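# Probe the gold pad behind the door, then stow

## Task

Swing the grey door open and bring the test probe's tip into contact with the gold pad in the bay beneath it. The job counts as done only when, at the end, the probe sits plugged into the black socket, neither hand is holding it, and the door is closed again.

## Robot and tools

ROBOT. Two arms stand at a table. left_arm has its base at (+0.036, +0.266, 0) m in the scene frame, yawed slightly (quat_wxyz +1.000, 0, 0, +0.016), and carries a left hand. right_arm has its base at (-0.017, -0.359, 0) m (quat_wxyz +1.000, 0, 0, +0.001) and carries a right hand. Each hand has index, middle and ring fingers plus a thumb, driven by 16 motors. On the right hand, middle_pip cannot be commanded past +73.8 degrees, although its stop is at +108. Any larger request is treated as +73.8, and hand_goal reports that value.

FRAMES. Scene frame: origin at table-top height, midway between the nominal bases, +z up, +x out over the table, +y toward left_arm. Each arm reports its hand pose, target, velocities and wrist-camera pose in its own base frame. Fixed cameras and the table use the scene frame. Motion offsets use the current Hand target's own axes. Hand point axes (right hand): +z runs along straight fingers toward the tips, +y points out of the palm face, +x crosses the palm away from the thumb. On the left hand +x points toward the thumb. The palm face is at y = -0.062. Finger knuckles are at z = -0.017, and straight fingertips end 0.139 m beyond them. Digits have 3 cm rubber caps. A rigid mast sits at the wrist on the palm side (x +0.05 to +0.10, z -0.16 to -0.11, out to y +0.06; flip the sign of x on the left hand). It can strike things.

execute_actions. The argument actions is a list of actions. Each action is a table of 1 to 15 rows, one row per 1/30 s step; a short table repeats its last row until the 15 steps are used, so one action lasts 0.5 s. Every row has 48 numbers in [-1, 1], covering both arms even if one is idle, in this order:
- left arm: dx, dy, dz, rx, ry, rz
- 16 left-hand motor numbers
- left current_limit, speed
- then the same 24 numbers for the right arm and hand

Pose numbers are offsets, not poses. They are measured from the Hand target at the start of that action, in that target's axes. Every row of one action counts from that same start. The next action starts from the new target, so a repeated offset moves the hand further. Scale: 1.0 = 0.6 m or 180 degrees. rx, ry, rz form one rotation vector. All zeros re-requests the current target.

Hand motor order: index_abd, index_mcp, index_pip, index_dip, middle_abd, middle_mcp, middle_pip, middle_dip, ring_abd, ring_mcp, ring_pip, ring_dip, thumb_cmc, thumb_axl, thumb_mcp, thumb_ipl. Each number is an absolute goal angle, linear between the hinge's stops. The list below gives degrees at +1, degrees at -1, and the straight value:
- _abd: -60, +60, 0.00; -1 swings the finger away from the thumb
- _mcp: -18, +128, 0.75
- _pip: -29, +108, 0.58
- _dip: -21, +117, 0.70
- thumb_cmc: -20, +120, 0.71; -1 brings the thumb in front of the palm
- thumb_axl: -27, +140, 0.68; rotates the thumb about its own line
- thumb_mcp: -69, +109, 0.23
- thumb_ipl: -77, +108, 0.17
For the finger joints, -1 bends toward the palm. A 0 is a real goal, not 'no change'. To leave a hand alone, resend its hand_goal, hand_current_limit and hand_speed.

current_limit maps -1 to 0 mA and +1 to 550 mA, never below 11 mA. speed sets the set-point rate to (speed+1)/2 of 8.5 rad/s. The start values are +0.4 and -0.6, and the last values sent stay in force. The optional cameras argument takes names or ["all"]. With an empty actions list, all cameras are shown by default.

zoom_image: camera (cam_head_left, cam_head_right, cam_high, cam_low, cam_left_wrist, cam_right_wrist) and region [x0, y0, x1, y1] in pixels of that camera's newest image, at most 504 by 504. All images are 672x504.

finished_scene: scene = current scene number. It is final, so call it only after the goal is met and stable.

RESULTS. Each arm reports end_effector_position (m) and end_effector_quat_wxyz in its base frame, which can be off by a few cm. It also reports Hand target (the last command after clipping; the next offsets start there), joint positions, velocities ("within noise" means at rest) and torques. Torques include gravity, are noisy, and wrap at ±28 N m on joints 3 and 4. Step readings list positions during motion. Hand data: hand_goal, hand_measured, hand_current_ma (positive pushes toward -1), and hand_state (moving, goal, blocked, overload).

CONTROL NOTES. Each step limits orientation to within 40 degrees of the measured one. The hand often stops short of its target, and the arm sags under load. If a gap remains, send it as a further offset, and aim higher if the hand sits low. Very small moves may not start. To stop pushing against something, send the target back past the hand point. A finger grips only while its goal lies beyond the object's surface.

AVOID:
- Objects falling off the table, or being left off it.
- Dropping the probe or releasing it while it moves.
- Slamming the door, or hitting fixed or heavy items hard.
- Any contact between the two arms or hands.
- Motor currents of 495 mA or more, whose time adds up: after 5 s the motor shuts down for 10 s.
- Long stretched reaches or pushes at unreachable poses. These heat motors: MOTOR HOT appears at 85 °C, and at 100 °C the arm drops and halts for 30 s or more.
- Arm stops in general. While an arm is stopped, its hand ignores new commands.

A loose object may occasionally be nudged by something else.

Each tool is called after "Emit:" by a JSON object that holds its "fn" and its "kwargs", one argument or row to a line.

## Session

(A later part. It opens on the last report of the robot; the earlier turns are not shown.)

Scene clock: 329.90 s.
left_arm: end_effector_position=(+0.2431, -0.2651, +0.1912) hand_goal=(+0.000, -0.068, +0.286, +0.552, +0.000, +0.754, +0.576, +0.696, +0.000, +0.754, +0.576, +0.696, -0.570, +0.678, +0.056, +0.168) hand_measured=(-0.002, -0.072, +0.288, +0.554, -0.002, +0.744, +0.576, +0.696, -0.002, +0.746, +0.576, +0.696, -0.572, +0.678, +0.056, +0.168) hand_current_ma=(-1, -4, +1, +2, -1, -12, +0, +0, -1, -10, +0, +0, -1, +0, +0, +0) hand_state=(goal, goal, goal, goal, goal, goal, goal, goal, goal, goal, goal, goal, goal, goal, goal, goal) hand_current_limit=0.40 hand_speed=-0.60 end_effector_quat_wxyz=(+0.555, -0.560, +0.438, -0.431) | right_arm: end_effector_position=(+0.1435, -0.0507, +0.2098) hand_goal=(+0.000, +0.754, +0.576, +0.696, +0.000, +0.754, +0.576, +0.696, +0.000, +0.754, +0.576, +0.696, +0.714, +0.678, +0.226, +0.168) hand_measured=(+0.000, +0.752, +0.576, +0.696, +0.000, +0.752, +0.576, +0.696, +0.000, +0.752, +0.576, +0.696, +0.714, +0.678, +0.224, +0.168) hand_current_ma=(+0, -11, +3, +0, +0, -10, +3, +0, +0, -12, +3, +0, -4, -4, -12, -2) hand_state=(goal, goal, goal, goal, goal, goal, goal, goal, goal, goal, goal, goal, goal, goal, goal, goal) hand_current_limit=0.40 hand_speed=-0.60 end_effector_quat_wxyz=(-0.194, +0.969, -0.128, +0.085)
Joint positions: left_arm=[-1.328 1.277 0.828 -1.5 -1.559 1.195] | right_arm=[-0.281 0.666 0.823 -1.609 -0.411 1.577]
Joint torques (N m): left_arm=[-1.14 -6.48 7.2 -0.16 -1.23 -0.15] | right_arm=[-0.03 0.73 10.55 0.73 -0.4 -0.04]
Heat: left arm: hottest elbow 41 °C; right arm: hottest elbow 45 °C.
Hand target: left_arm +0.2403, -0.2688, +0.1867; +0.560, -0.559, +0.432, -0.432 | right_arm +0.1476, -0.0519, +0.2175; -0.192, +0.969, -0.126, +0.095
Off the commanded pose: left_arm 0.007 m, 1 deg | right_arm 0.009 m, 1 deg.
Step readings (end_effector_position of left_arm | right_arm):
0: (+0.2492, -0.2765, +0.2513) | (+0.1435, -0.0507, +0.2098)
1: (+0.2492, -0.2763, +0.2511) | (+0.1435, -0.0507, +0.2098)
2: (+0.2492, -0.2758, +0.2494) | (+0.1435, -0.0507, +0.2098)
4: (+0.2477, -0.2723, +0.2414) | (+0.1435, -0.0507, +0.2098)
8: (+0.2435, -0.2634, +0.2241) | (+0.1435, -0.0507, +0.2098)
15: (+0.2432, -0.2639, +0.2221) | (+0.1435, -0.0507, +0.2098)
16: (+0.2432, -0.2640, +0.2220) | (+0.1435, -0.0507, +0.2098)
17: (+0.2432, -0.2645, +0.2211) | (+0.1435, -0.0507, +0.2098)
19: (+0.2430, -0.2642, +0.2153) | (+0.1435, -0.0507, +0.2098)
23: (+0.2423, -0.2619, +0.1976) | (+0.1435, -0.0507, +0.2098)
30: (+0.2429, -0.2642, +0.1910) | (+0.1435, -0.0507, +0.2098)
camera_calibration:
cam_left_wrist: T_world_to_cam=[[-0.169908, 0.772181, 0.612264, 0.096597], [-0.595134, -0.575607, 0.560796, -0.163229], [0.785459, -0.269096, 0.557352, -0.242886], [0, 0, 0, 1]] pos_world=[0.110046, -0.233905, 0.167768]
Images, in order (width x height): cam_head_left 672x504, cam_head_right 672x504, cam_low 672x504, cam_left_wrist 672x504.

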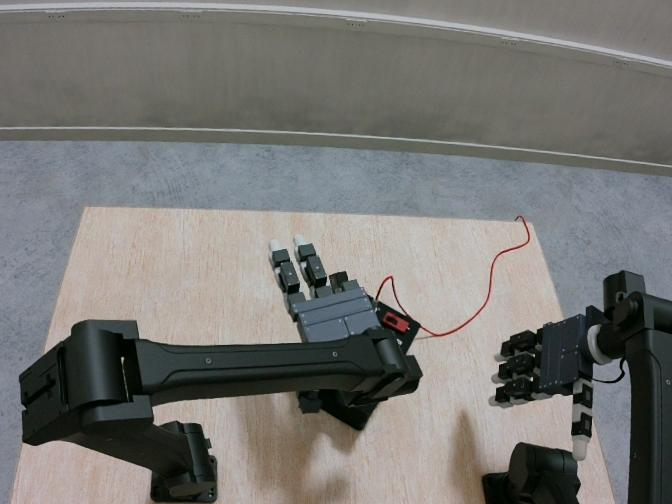

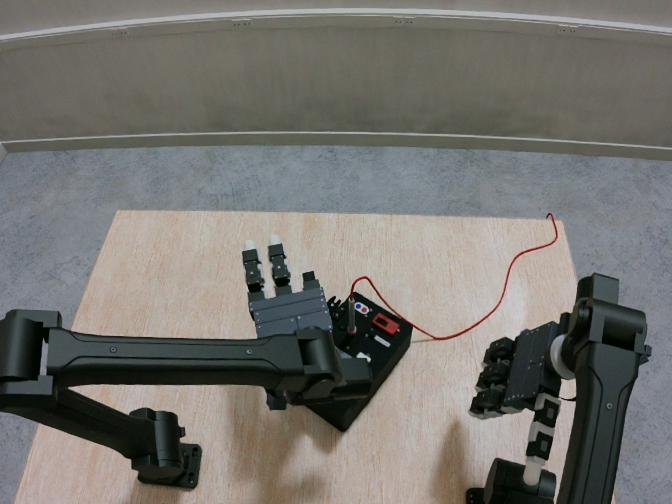

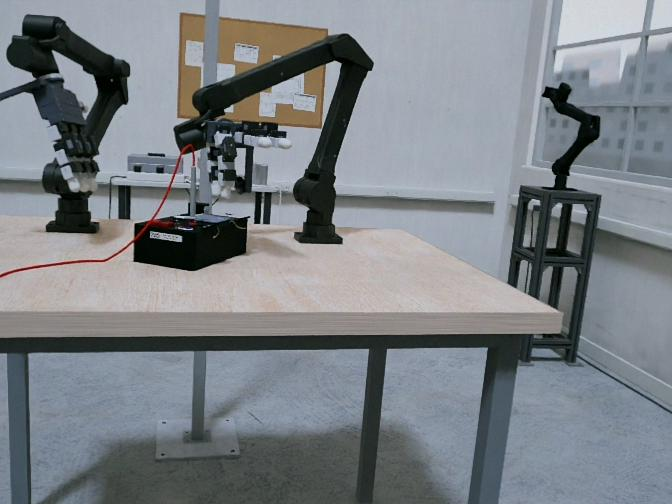

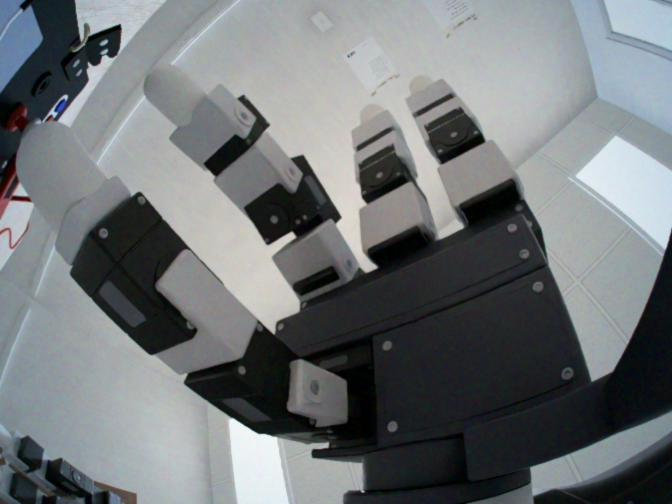

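Emit:
{"fn": "execute_actions", "kwargs": {
  "actions": [
    [[0,0.0433,0,0,0,0,0,-0.068,0.285,0.551,0,0.754,0.576,0.696,0,0.754,0.576,0.696,-0.571,0.678,0.056,0.168,0.4,-0.6,0,0,0,0,0,0,0,0.754,0.576,0.696,0,0.754,0.576,0.696,0,0.754,0.576,0.696,0.714,0.678,0.226,0.168,0.4,-0.6]]
  ],
  "cameras": ["cam_left_wrist", "cam_low"]
}}

Emit:
{"fn": "zoom_image", "kwargs": {
  "camera": "cam_left_wrist",
  "region": [0, 0, 200, 200]
}}

Emit:
{"fn": "zoom_image", "kwargs": {
  "camera": "cam_low",
  "region": [180, 180, 270, 250]
}}

Scene clock: 344.50 s.
left_arm: end_effector_position=(+0.2432, -0.2655, +0.1656) hand_goal=(+0.000, -0.068, +0.286, +0.552, +0.000, +0.754, +0.576, +0.696, +0.000, +0.754, +0.576, +0.696, -0.570, +0.678, +0.056, +0.168) hand_measured=(-0.002, -0.072, +0.288, +0.554, -0.002, +0.744, +0.576, +0.696, -0.002, +0.746, +0.576, +0.696, -0.572, +0.678, +0.056, +0.168) hand_current_ma=(-1, -4, +1, +2, -1, -12, +0, +0, -1, -10, +0, +0, -1, +0, +0, +0) hand_state=(goal, goal, goal, goal, goal, goal, goal, goal, goal, goal, goal, goal, goal, goal, goal, goal) hand_current_limit=0.40 hand_speed=-0.60 end_effector_quat_wxyz=(+0.555, -0.561, +0.437, -0.432) | right_arm: end_effector_position=(+0.1435, -0.0507, +0.2098) hand_goal=(+0.000, +0.754, +0.576, +0.696, +0.000, +0.754, +0.576, +0.696, +0.000, +0.754, +0.576, +0.696, +0.714, +0.678, +0.226, +0.168) hand_measured=(+0.000, +0.752, +0.576, +0.696, +0.000, +0.752, +0.576, +0.696, +0.000, +0.752, +0.576, +0.696, +0.714, +0.678, +0.224, +0.168) hand_current_ma=(+0, -11, +3, +0, +0, -10, +3, +0, +0, -12, +3, +0, -4, -4, -12, -2) hand_state=(goal, goal, goal, goal, goal, goal, goal, goal, goal, goal, goal, goal, goal, goal, goal, goal) hand_current_limit=0.40 hand_speed=-0.60 end_effector_quat_wxyz=(-0.194, +0.969, -0.128, +0.085)
Joint positions: left_arm=[-1.328 1.327 0.793 -1.463 -1.559 1.145] | right_arm=[-0.281 0.666 0.823 -1.609 -0.411 1.577]
Joint torques (N m): left_arm=[-1.08 -6.77 6.78 -0.25 -1.19 -0.14] | right_arm=[0.21 0.73 10.69 0.8 -0.35 -0.03]
Heat: left arm: hottest elbow 39 °C; right arm: hottest elbow 45 °C.
Hand target: left_arm +0.2403, -0.2687, +0.1607; +0.560, -0.559, +0.432, -0.432 | right_arm +0.1476, -0.0519, +0.2175; -0.192, +0.969, -0.126, +0.095
Off the commanded pose: left_arm 0.007 m, 1 deg | right_arm 0.009 m, 1 deg.
Step readings (end_effector_position of left_arm | right_arm):
0: (+0.2431, -0.2651, +0.1913) | (+0.1435, -0.0507, +0.2098)
1: (+0.2431, -0.2652, +0.1913) | (+0.1435, -0.0507, +0.2098)
2: (+0.2432, -0.2655, +0.1907) | (+0.1435, -0.0507, +0.2098)
4: (+0.2432, -0.2654, +0.1861) | (+0.1435, -0.0507, +0.2098)
8: (+0.2427, -0.2634, +0.1715) | (+0.1435, -0.0507, +0.2098)
15: (+0.2430, -0.2647, +0.1654) | (+0.1435, -0.0507, +0.2098)
camera_calibration:
cam_left_wrist: T_world_to_cam=[[-0.170623, 0.772769, 0.611323, 0.113084], [-0.595077, -0.575312, 0.56116, -0.149033], [0.785348, -0.268037, 0.558018, -0.22861], [0, 0, 0, 1]] pos_world=[0.110147, -0.234404, 0.142069]
Images, in order (width x height): cam_low 672x504, cam_left_wrist 672x504.

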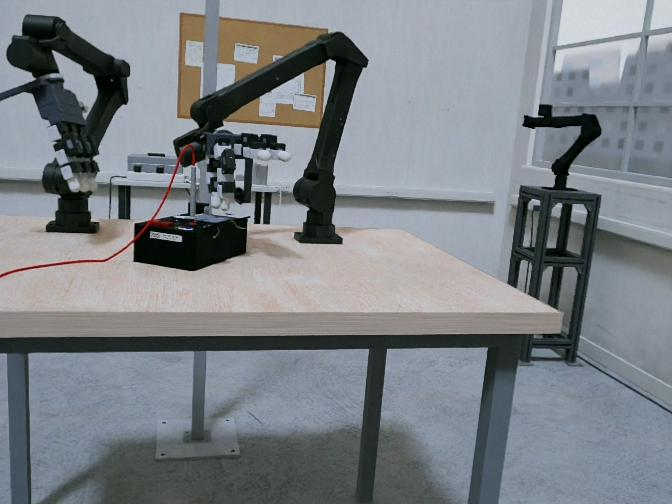

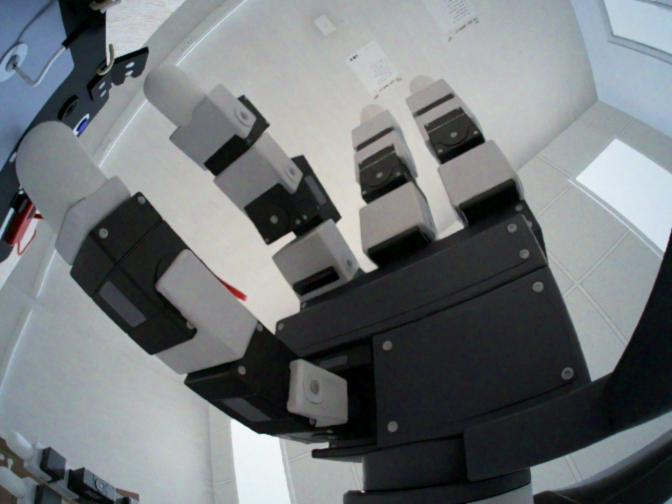

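Scaled by 2.520 from the camera's 672x504 image, which has a finer 960x720 frame.

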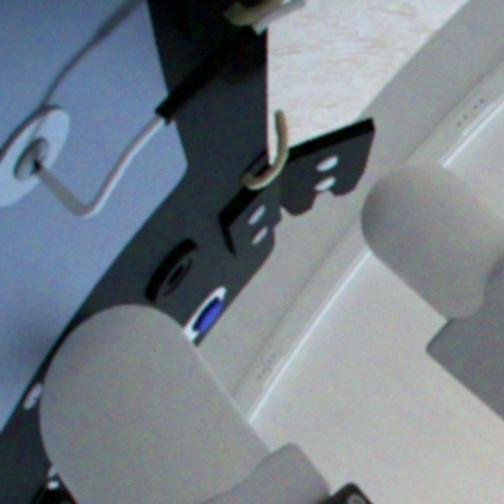

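Scaled by 5.600 from the camera's 672x504 image, which has a finer 960x720 frame.

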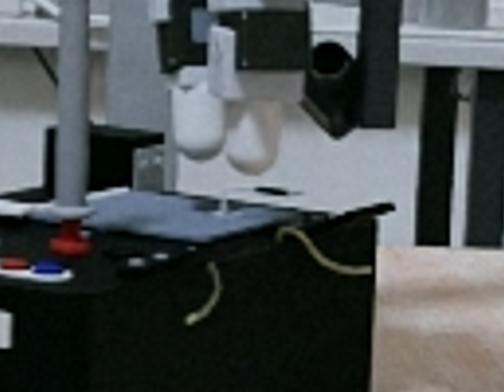

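Emit:
{"fn": "execute_actions", "kwargs": {
  "actions": [
    [[0,-0.1,0,0,0,0,0,-0.068,0.285,0.551,0,0.754,0.576,0.696,0,0.754,0.576,0.696,-0.571,0.678,0.056,0.168,0.4,-0.6,0,0,0,0,0,0,0,0.754,0.576,0.696,0,0.754,0.576,0.696,0,0.754,0.576,0.696,0.714,0.678,0.226,0.168,0.4,-0.6]],
    [[0,-0.1,0,0,0,0,0,-0.068,0.285,0.551,0,0.754,0.576,0.696,0,0.754,0.576,0.696,-0.571,0.678,0.056,0.168,0.4,-0.6,0,0,0,0,0,0,0,0.754,0.576,0.696,0,0.754,0.576,0.696,0,0.754,0.576,0.696,0.714,0.678,0.226,0.168,0.4,-0.6]],
    [[-0.002,-0.008,0.0435,-0.075,-0.0447,-0.0932,0,-0.068,0.285,0.551,0,0.754,0.576,0.696,0,0.754,0.576,0.696,-0.571,0.678,0.056,0.168,0.4,-0.6,0,0,0,0,0,0,0,0.754,0.576,0.696,0,0.754,0.576,0.696,0,0.754,0.576,0.696,0.714,0.678,0.226,0.168,0.4,-0.6]],
    [[-0.002,-0.008,0.0435,-0.075,-0.0447,-0.0932,0,-0.068,0.285,0.551,0,0.754,0.576,0.696,0,0.754,0.576,0.696,-0.571,0.678,0.056,0.168,0.4,-0.6,0,0,0,0,0,0,0,0.754,0.576,0.696,0,0.754,0.576,0.696,0,0.754,0.576,0.696,0.714,0.678,0.226,0.168,0.4,-0.6]],
    [[0.094,-0.0025,0.024,-0.0592,0.0347,-0.0806,0,-0.068,0.285,0.551,0,0.754,0.576,0.696,0,0.754,0.576,0.696,-0.571,0.678,0.056,0.168,0.4,-0.6,0,0,0,0,0,0,0,0.754,0.576,0.696,0,0.754,0.576,0.696,0,0.754,0.576,0.696,0.714,0.678,0.226,0.168,0.4,-0.6]],
    [[0.094,-0.0025,0.024,-0.0592,0.0347,-0.0806,0,-0.068,0.285,0.551,0,0.754,0.576,0.696,0,0.754,0.576,0.696,-0.571,0.678,0.056,0.168,0.4,-0.6,0,0,0,0,0,0,0,0.754,0.576,0.696,0,0.754,0.576,0.696,0,0.754,0.576,0.696,0.714,0.678,0.226,0.168,0.4,-0.6]]
  ],
  "cameras": ["cam_head_right"]
}}

Scene clock: 540.33 s.
left_arm: end_effector_position=(+0.3698, -0.3066, +0.3400) hand_goal=(+0.000, -0.068, +0.286, +0.552, +0.000, +0.754, +0.576, +0.696, +0.000, +0.754, +0.576, +0.696, -0.570, +0.678, +0.056, +0.168) hand_measured=(-0.002, -0.066, +0.288, +0.554, -0.002, +0.748, +0.576, +0.696, -0.002, +0.748, +0.576, +0.696, -0.576, +0.678, +0.056, +0.168) hand_current_ma=(-1, +1, +1, +2, -1, -7, +0, +0, -1, -5, +0, +0, -4, +0, +0, +0) hand_state=(goal, goal, goal, goal, goal, goal, goal, goal, goal, goal, goal, goal, goal, goal, goal, goal) hand_current_limit=0.40 hand_speed=-0.60 end_effector_quat_wxyz=(-0.033, +0.863, -0.151, +0.481) | right_arm: end_effector_position=(+0.1435, -0.0507, +0.2098) hand_goal=(+0.000, +0.754, +0.576, +0.696, +0.000, +0.754, +0.576, +0.696, +0.000, +0.754, +0.576, +0.696, +0.714, +0.678, +0.226, +0.168) hand_measured=(+0.000, +0.752, +0.576, +0.696, +0.000, +0.752, +0.576, +0.696, +0.000, +0.752, +0.576, +0.696, +0.714, +0.678, +0.224, +0.168) hand_current_ma=(+0, -11, +3, +0, +0, -10, +3, +0, +0, -12, +3, +0, -4, -4, -12, -2) hand_state=(goal, goal, goal, goal, goal, goal, goal, goal, goal, goal, goal, goal, goal, goal, goal, goal) hand_current_limit=0.40 hand_speed=-0.60 end_effector_quat_wxyz=(-0.194, +0.969, -0.128, +0.085)
Joint positions: left_arm=[-0.719 0.983 0.965 -0.641 -0.509 1.451] | right_arm=[-0.281 0.666 0.823 -1.609 -0.411 1.577]
Joint torques (N m): left_arm=[-0.21 -5.13 9.57 3.04 -0.25 -0.31] | right_arm=[-0.15 1.08 10.76 0.7 -0.37 -0.04]
Heat: left arm: hottest elbow 38 °C; right arm: hottest elbow 47 °C.
Hand target: left_arm +0.3751, -0.3076, +0.3338; -0.032, +0.864, -0.146, +0.482 | right_arm +0.1476, -0.0519, +0.2175; -0.192, +0.969, -0.126, +0.095
Off the commanded pose: left_arm 0.008 m, 1 deg | right_arm 0.009 m, 1 deg.
Step readings (end_effector_position of left_arm | right_arm):
0: (+0.2433, -0.2656, +0.1656) | (+0.1435, -0.0507, +0.2098)
1: (+0.2433, -0.2656, +0.1656) | (+0.1435, -0.0507, +0.2098)
2: (+0.2431, -0.2649, +0.1657) | (+0.1435, -0.0507, +0.2098)
4: (+0.2420, -0.2604, +0.1688) | (+0.1435, -0.0507, +0.2098)
8: (+0.2407, -0.2553, +0.1874) | (+0.1435, -0.0507, +0.2098)
15: (+0.2410, -0.2566, +0.2052) | (+0.1435, -0.0507, +0.2098)
16: (+0.2409, -0.2561, +0.2054) | (+0.1435, -0.0507, +0.2098)
17: (+0.2406, -0.2552, +0.2067) | (+0.1435, -0.0507, +0.2098)
19: (+0.2404, -0.2548, +0.2154) | (+0.1435, -0.0507, +0.2098)
23: (+0.2414, -0.2587, +0.2467) | (+0.1435, -0.0507, +0.2098)
30: (+0.2413, -0.2578, +0.2654) | (+0.1435, -0.0507, +0.2098)
31: (+0.2408, -0.2576, +0.2647) | (+0.1435, -0.0507, +0.2098)
32: (+0.2390, -0.2571, +0.2607) | (+0.1435, -0.0507, +0.2098)
34: (+0.2386, -0.2563, +0.2531) | (+0.1435, -0.0507, +0.2098)
38: (+0.2518, -0.2510, +0.2564) | (+0.1435, -0.0507, +0.2098)
45: (+0.2589, -0.2510, +0.2656) | (+0.1435, -0.0507, +0.2098)
46: (+0.2585, -0.2522, +0.2648) | (+0.1435, -0.0507, +0.2098)
47: (+0.2576, -0.2533, +0.2609) | (+0.1435, -0.0507, +0.2098)
49: (+0.2579, -0.2549, +0.2531) | (+0.1435, -0.0507, +0.2098)
53: (+0.2750, -0.2436, +0.2562) | (+0.1435, -0.0507, +0.2098)
60: (+0.2822, -0.2424, +0.2676) | (+0.1435, -0.0507, +0.2098)
61: (+0.2822, -0.2443, +0.2674) | (+0.1435, -0.0507, +0.2098)
62: (+0.2835, -0.2489, +0.2673) | (+0.1435, -0.0507, +0.2098)
64: (+0.2928, -0.2629, +0.2713) | (+0.1435, -0.0507, +0.2098)
68: (+0.3174, -0.2749, +0.2878) | (+0.1435, -0.0507, +0.2098)
75: (+0.3311, -0.2831, +0.3059) | (+0.1435, -0.0507, +0.2098)
76: (+0.3310, -0.2854, +0.3064) | (+0.1435, -0.0507, +0.2098)
77: (+0.3313, -0.2906, +0.3076) | (+0.1435, -0.0507, +0.2098)
79: (+0.3377, -0.3019, +0.3151) | (+0.1435, -0.0507, +0.2098)
83: (+0.3592, -0.3048, +0.3338) | (+0.1435, -0.0507, +0.2098)
90: (+0.3695, -0.3051, +0.3396) | (+0.1435, -0.0507, +0.2098)
Images, in order (width x height): cam_head_right 672x504.

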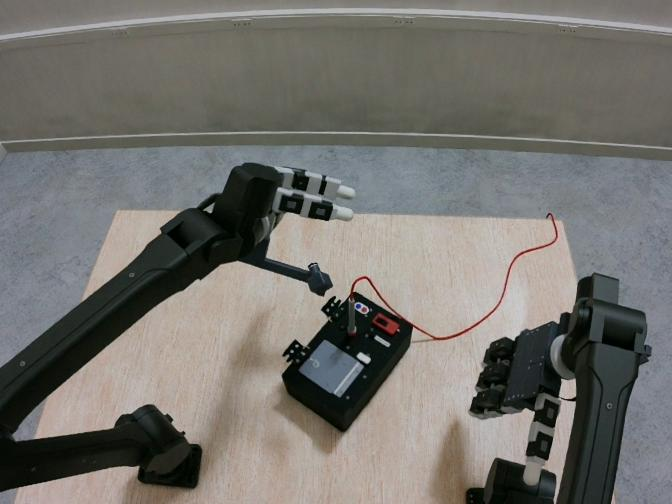

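Emit:
{"fn": "execute_actions", "kwargs": {
  "actions": [
    [[0.067,-0.033,0.0065,-0.0413,0.0941,-0.0208,0,-0.068,0.285,0.551,0,0.754,0.576,0.696,0,0.754,0.576,0.696,-0.571,0.678,0.056,0.168,0.4,-0.6,0.131,-0.044,-0.019,0,0,0,0,-0.068,0.285,0.551,0,-0.479,-0.5,-0.029,0,-0.479,-0.5,-0.029,-0.571,0.678,0.056,0.168,0.4,-0.6]],
    [[0.067,-0.033,0.0065,-0.0413,0.0941,-0.0208,0,-0.068,0.285,0.551,0,0.754,0.576,0.696,0,0.754,0.576,0.696,-0.571,0.678,0.056,0.168,0.4,-0.6,0.131,-0.044,-0.019,0,0,0,0,-0.068,0.285,0.551,0,-0.479,-0.5,-0.029,0,-0.479,-0.5,-0.029,-0.571,0.678,0.056,0.168,0.4,-0.6]],
    [[0,-0.151,-0.07,0,0,0,0,-0.068,0.285,0.551,0,0.754,0.576,0.696,0,0.754,0.576,0.696,-0.571,0.678,0.056,0.168,0.4,-0.6,0,0,0,-0.0438,-0.0209,-0.1216,0,-0.068,0.285,0.551,0,-0.479,-0.5,-0.029,0,-0.479,-0.5,-0.029,-0.571,0.678,0.056,0.168,0.4,-0.6]],
    [[0,-0.151,-0.07,0,0,0,0,-0.068,0.285,0.551,0,0.754,0.576,0.696,0,0.754,0.576,0.696,-0.571,0.678,0.056,0.168,0.4,-0.6,0,0,0,-0.0438,-0.0209,-0.1216,0,-0.068,0.285,0.551,0,-0.479,-0.5,-0.029,0,-0.479,-0.5,-0.029,-0.571,0.678,0.056,0.168,0.4,-0.6]],
    [[0,0,0,0,0,0,0,-0.068,0.285,0.551,0,0.754,0.576,0.696,0,0.754,0.576,0.696,-0.571,0.678,0.056,0.168,0.4,-0.6,0,0,0,-0.0438,-0.0209,-0.1216,0,-0.068,0.285,0.551,0,-0.479,-0.5,-0.029,0,-0.479,-0.5,-0.029,-0.571,0.678,0.056,0.168,0.4,-0.6]]
  ],
  "cameras": ["cam_head_right"]
}}

Scene clock: 622.50 s.
left_arm: end_effector_position=(+0.4196, -0.0920, +0.4076) hand_goal=(+0.000, -0.068, +0.286, +0.552, +0.000, +0.754, +0.576, +0.696, +0.000, +0.754, +0.576, +0.696, -0.570, +0.678, +0.056, +0.168) hand_measured=(-0.002, -0.068, +0.288, +0.554, -0.002, +0.754, +0.576, +0.696, -0.002, +0.754, +0.576, +0.696, -0.576, +0.678, +0.056, +0.168) hand_current_ma=(-1, +0, +1, +2, -1, +0, +0, +0, -1, +0, +0, +0, -7, +0, +0, +0) hand_state=(goal, goal, goal, goal, goal, goal, goal, goal, goal, goal, goal, goal, goal, goal, goal, goal) hand_current_limit=0.40 hand_speed=-0.60 end_effector_quat_wxyz=(+0.152, +0.691, -0.156, +0.689) | right_arm: end_effector_position=(+0.3012, -0.0563, +0.2794) hand_goal=(+0.000, -0.068, +0.286, +0.552, +0.000, -0.478, -0.500, -0.028, +0.000, -0.478, -0.500, -0.028, -0.570, +0.678, +0.056, +0.168) hand_measured=(+0.000, -0.058, +0.290, +0.556, +0.000, -0.462, -0.496, -0.026, +0.000, -0.460, -0.496, -0.026, -0.568, +0.678, +0.052, +0.168) hand_current_ma=(+0, +47, +18, +15, +0, +79, +18, +12, +0, +89, +14, +10, +12, -4, -18, -2) hand_state=(goal, goal, goal, goal, goal, goal, goal, goal, goal, goal, goal, goal, goal, goal, goal, goal) hand_current_limit=0.40 hand_speed=-0.60 end_effector_quat_wxyz=(+0.069, +0.907, +0.412, +0.060)
Joint positions: left_arm=[0.196 0.958 0.713 0.239 0.635 1.579] | right_arm=[0.133 0.888 0.999 -1.527 0.098 0.843]
Joint torques (N m): left_arm=[0.21 -4.48 10.55 2.48 -0.02 -0.36] | right_arm=[-0.26 -3.43 9.06 1.57 0.36 -0.25]
Heat: left arm: hottest elbow 43 °C; right arm: hottest elbow 48 °C.
Hand target: left_arm +0.4230, -0.0897, +0.4078; +0.154, +0.690, -0.153, +0.690 | right_arm +0.3025, -0.0567, +0.2808; +0.071, +0.903, +0.417, +0.067
Off the commanded pose: left_arm 0.004 m, 0 deg | right_arm 0.002 m, 1 deg.
Step readings (end_effector_position of left_arm | right_arm):
0: (+0.3697, -0.3066, +0.3400) | (+0.1435, -0.0507, +0.2098)
1: (+0.3697, -0.3075, +0.3402) | (+0.1438, -0.0506, +0.2098)
2: (+0.3709, -0.3101, +0.3423) | (+0.1457, -0.0503, +0.2107)
4: (+0.3765, -0.3143, +0.3483) | (+0.1600, -0.0513, +0.2166)
8: (+0.3917, -0.3055, +0.3577) | (+0.2014, -0.0540, +0.2300)
15: (+0.4002, -0.3008, +0.3690) | (+0.2138, -0.0550, +0.2314)
16: (+0.3991, -0.3026, +0.3705) | (+0.2143, -0.0550, +0.2322)
17: (+0.3975, -0.3051, +0.3741) | (+0.2169, -0.0550, +0.2344)
19: (+0.3959, -0.3061, +0.3859) | (+0.2332, -0.0554, +0.2458)
23: (+0.4053, -0.2926, +0.4089) | (+0.2787, -0.0577, +0.2651)
30: (+0.4184, -0.2886, +0.4134) | (+0.2920, -0.0587, +0.2639)
31: (+0.4180, -0.2896, +0.4114) | (+0.2918, -0.0596, +0.2642)
32: (+0.4163, -0.2877, +0.4087) | (+0.2916, -0.0626, +0.2647)
34: (+0.4120, -0.2751, +0.4025) | (+0.2922, -0.0663, +0.2662)
38: (+0.4239, -0.2201, +0.3997) | (+0.2984, -0.0564, +0.2702)
45: (+0.4257, -0.1914, +0.4073) | (+0.3016, -0.0566, +0.2761)
46: (+0.4241, -0.1922, +0.4073) | (+0.3020, -0.0578, +0.2767)
47: (+0.4205, -0.1906, +0.4074) | (+0.3028, -0.0616, +0.2778)
49: (+0.4149, -0.1764, +0.4074) | (+0.3026, -0.0668, +0.2789)
53: (+0.4234, -0.1169, +0.4079) | (+0.2999, -0.0588, +0.2774)
60: (+0.4206, -0.0910, +0.4080) | (+0.3018, -0.0576, +0.2804)
61: (+0.4200, -0.0915, +0.4080) | (+0.3024, -0.0585, +0.2804)
62: (+0.4198, -0.0916, +0.4080) | (+0.3030, -0.0620, +0.2813)
64: (+0.4195, -0.0919, +0.4080) | (+0.3011, -0.0670, +0.2802)
68: (+0.4196, -0.0920, +0.4077) | (+0.2952, -0.0615, +0.2753)
75: (+0.4196, -0.0920, +0.4076) | (+0.2978, -0.0585, +0.2802)
Images, in order (width x height): cam_head_right 672x504.

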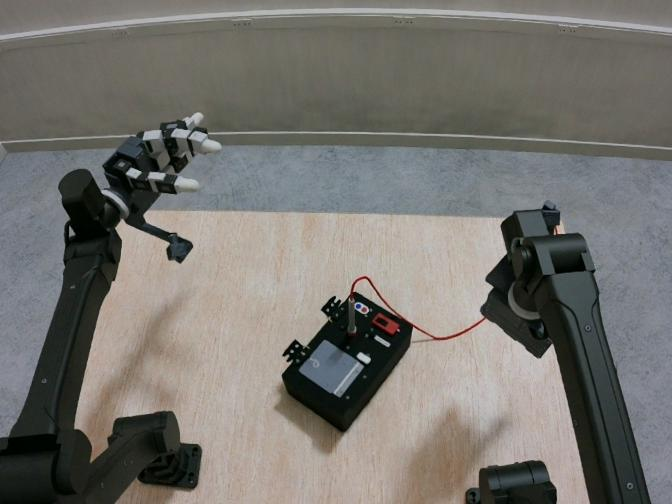

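Emit:
{"fn": "execute_actions", "kwargs": {
  "actions": [
    [[0,0,0,0,0,0,0,-0.068,0.285,0.551,0,0.754,0.576,0.696,0,0.754,0.576,0.696,-0.571,0.678,0.056,0.168,0.4,-0.6,0.1055,-0.0277,-0.024,0,0,0,0,-0.068,0.285,0.551,0,-0.479,-0.5,-0.029,0,-0.479,-0.5,-0.029,-0.571,0.678,0.056,0.168,0.4,-0.6]],
    [[0,0,0,0,0,0,0,-0.068,0.285,0.551,0,0.754,0.576,0.696,0,0.754,0.576,0.696,-0.571,0.678,0.056,0.168,0.4,-0.6,0.1055,-0.0277,-0.024,0,0,0,0,-0.068,0.285,0.551,0,-0.479,-0.5,-0.029,0,-0.479,-0.5,-0.029,-0.571,0.678,0.056,0.168,0.4,-0.6]],
    [[0,0,0,0,0,0,0,-0.068,0.285,0.551,0,0.754,0.576,0.696,0,0.754,0.576,0.696,-0.571,0.678,0.056,0.168,0.4,-0.6,0,0,0,-0.0336,-0.0355,-0.1187,0,-0.068,0.285,0.551,0,-0.479,-0.5,-0.029,0,-0.479,-0.5,-0.029,-0.571,0.678,0.056,0.168,0.4,-0.6]],
    [[0,0,0,0,0,0,0,-0.068,0.285,0.551,0,0.754,0.576,0.696,0,0.754,0.576,0.696,-0.571,0.678,0.056,0.168,0.4,-0.6,0,0,0,-0.0336,-0.0355,-0.1187,0,-0.068,0.285,0.551,0,-0.479,-0.5,-0.029,0,-0.479,-0.5,-0.029,-0.571,0.678,0.056,0.168,0.4,-0.6]],
    [[0,0,0,0,0,0,0,-0.068,0.285,0.551,0,0.754,0.576,0.696,0,0.754,0.576,0.696,-0.571,0.678,0.056,0.168,0.4,-0.6,0,0,0,-0.0336,-0.0355,-0.1187,0,-0.068,0.285,0.551,0,-0.479,-0.5,-0.029,0,-0.479,-0.5,-0.029,-0.571,0.678,0.056,0.168,0.4,-0.6]]
  ],
  "cameras": ["cam_head_right"]
}}

Scene clock: 637.37 s.
left_arm: end_effector_position=(+0.4196, -0.0920, +0.4076) hand_goal=(+0.000, -0.068, +0.286, +0.552, +0.000, +0.754, +0.576, +0.696, +0.000, +0.754, +0.576, +0.696, -0.570, +0.678, +0.056, +0.168) hand_measured=(-0.002, -0.068, +0.288, +0.554, -0.002, +0.754, +0.576, +0.696, -0.002, +0.754, +0.576, +0.696, -0.576, +0.678, +0.056, +0.168) hand_current_ma=(-1, +0, +1, +2, -1, +0, +0, +0, -1, +0, +0, +0, -7, +0, +0, +0) hand_state=(goal, goal, goal, goal, goal, goal, goal, goal, goal, goal, goal, goal, goal, goal, goal, goal) hand_current_limit=0.40 hand_speed=-0.60 end_effector_quat_wxyz=(+0.152, +0.691, -0.156, +0.689) | right_arm: end_effector_position=(+0.3535, +0.0666, +0.3093) hand_goal=(+0.000, -0.068, +0.286, +0.552, +0.000, -0.478, -0.500, -0.028, +0.000, -0.478, -0.500, -0.028, -0.570, +0.678, +0.056, +0.168) hand_measured=(+0.000, -0.058, +0.290, +0.556, +0.000, -0.464, -0.496, -0.026, +0.000, -0.462, -0.498, -0.026, -0.572, +0.678, +0.052, +0.168) hand_current_ma=(+0, +48, +18, +15, +0, +69, +14, +11, +0, +77, +12, +10, -11, -4, -21, -2) hand_state=(goal, goal, goal, goal, goal, goal, goal, goal, goal, goal, goal, goal, goal, goal, goal, goal) hand_current_limit=0.40 hand_speed=-0.60 end_effector_quat_wxyz=(+0.293, +0.526, +0.796, -0.068)
Joint positions: left_arm=[0.196 0.958 0.713 0.239 0.635 1.579] | right_arm=[0.532 0.913 0.975 -1.476 0.594 0.081]
Joint torques (N m): left_arm=[0.09 -4.48 10.55 2.5 -0.01 -0.36] | right_arm=[-0.97 -3.9 9.11 1.66 0.64 0.02]
Heat: left arm: hottest elbow 44 °C; right arm: hottest elbow 49 °C.
Hand target: left_arm +0.4230, -0.0897, +0.4078; +0.154, +0.690, -0.153, +0.690 | right_arm +0.3540, +0.0635, +0.3108; +0.294, +0.524, +0.797, -0.062
Off the commanded pose: left_arm 0.004 m, 0 deg | right_arm 0.004 m, 1 deg.
Step readings (end_effector_position of left_arm | right_arm):
0: (+0.4196, -0.0920, +0.4076) | (+0.3012, -0.0563, +0.2794)
1: (+0.4196, -0.0920, +0.4076) | (+0.3013, -0.0560, +0.2794)
2: (+0.4196, -0.0920, +0.4076) | (+0.3013, -0.0543, +0.2795)
4: (+0.4196, -0.0920, +0.4076) | (+0.3032, -0.0425, +0.2790)
8: (+0.4196, -0.0920, +0.4076) | (+0.3141, -0.0062, +0.2775)
15: (+0.4196, -0.0920, +0.4076) | (+0.3190, -0.0007, +0.2774)
16: (+0.4196, -0.0920, +0.4076) | (+0.3190, -0.0006, +0.2782)
17: (+0.4196, -0.0920, +0.4076) | (+0.3199, +0.0011, +0.2802)
19: (+0.4196, -0.0920, +0.4076) | (+0.3263, +0.0144, +0.2867)
23: (+0.4196, -0.0920, +0.4076) | (+0.3427, +0.0528, +0.2970)
30: (+0.4196, -0.0920, +0.4076) | (+0.3470, +0.0597, +0.2941)
31: (+0.4196, -0.0920, +0.4076) | (+0.3470, +0.0587, +0.2948)
32: (+0.4196, -0.0920, +0.4076) | (+0.3484, +0.0556, +0.2981)
34: (+0.4196, -0.0920, +0.4076) | (+0.3514, +0.0517, +0.3049)
38: (+0.4196, -0.0920, +0.4076) | (+0.3547, +0.0576, +0.3094)
45: (+0.4196, -0.0920, +0.4076) | (+0.3552, +0.0613, +0.3085)
46: (+0.4196, -0.0920, +0.4076) | (+0.3559, +0.0611, +0.3091)
47: (+0.4196, -0.0920, +0.4076) | (+0.3577, +0.0588, +0.3116)
49: (+0.4196, -0.0920, +0.4076) | (+0.3580, +0.0549, +0.3134)
53: (+0.4196, -0.0920, +0.4076) | (+0.3531, +0.0543, +0.3081)
60: (+0.4196, -0.0920, +0.4076) | (+0.3520, +0.0590, +0.3097)
61: (+0.4196, -0.0920, +0.4076) | (+0.3526, +0.0594, +0.3106)
62: (+0.4196, -0.0920, +0.4076) | (+0.3544, +0.0578, +0.3130)
64: (+0.4196, -0.0920, +0.4076) | (+0.3551, +0.0546, +0.3141)
68: (+0.4196, -0.0920, +0.4076) | (+0.3508, +0.0555, +0.3087)
75: (+0.4196, -0.0920, +0.4076) | (+0.3521, +0.0630, +0.3122)
Images, in order (width x height): cam_head_right 672x504.

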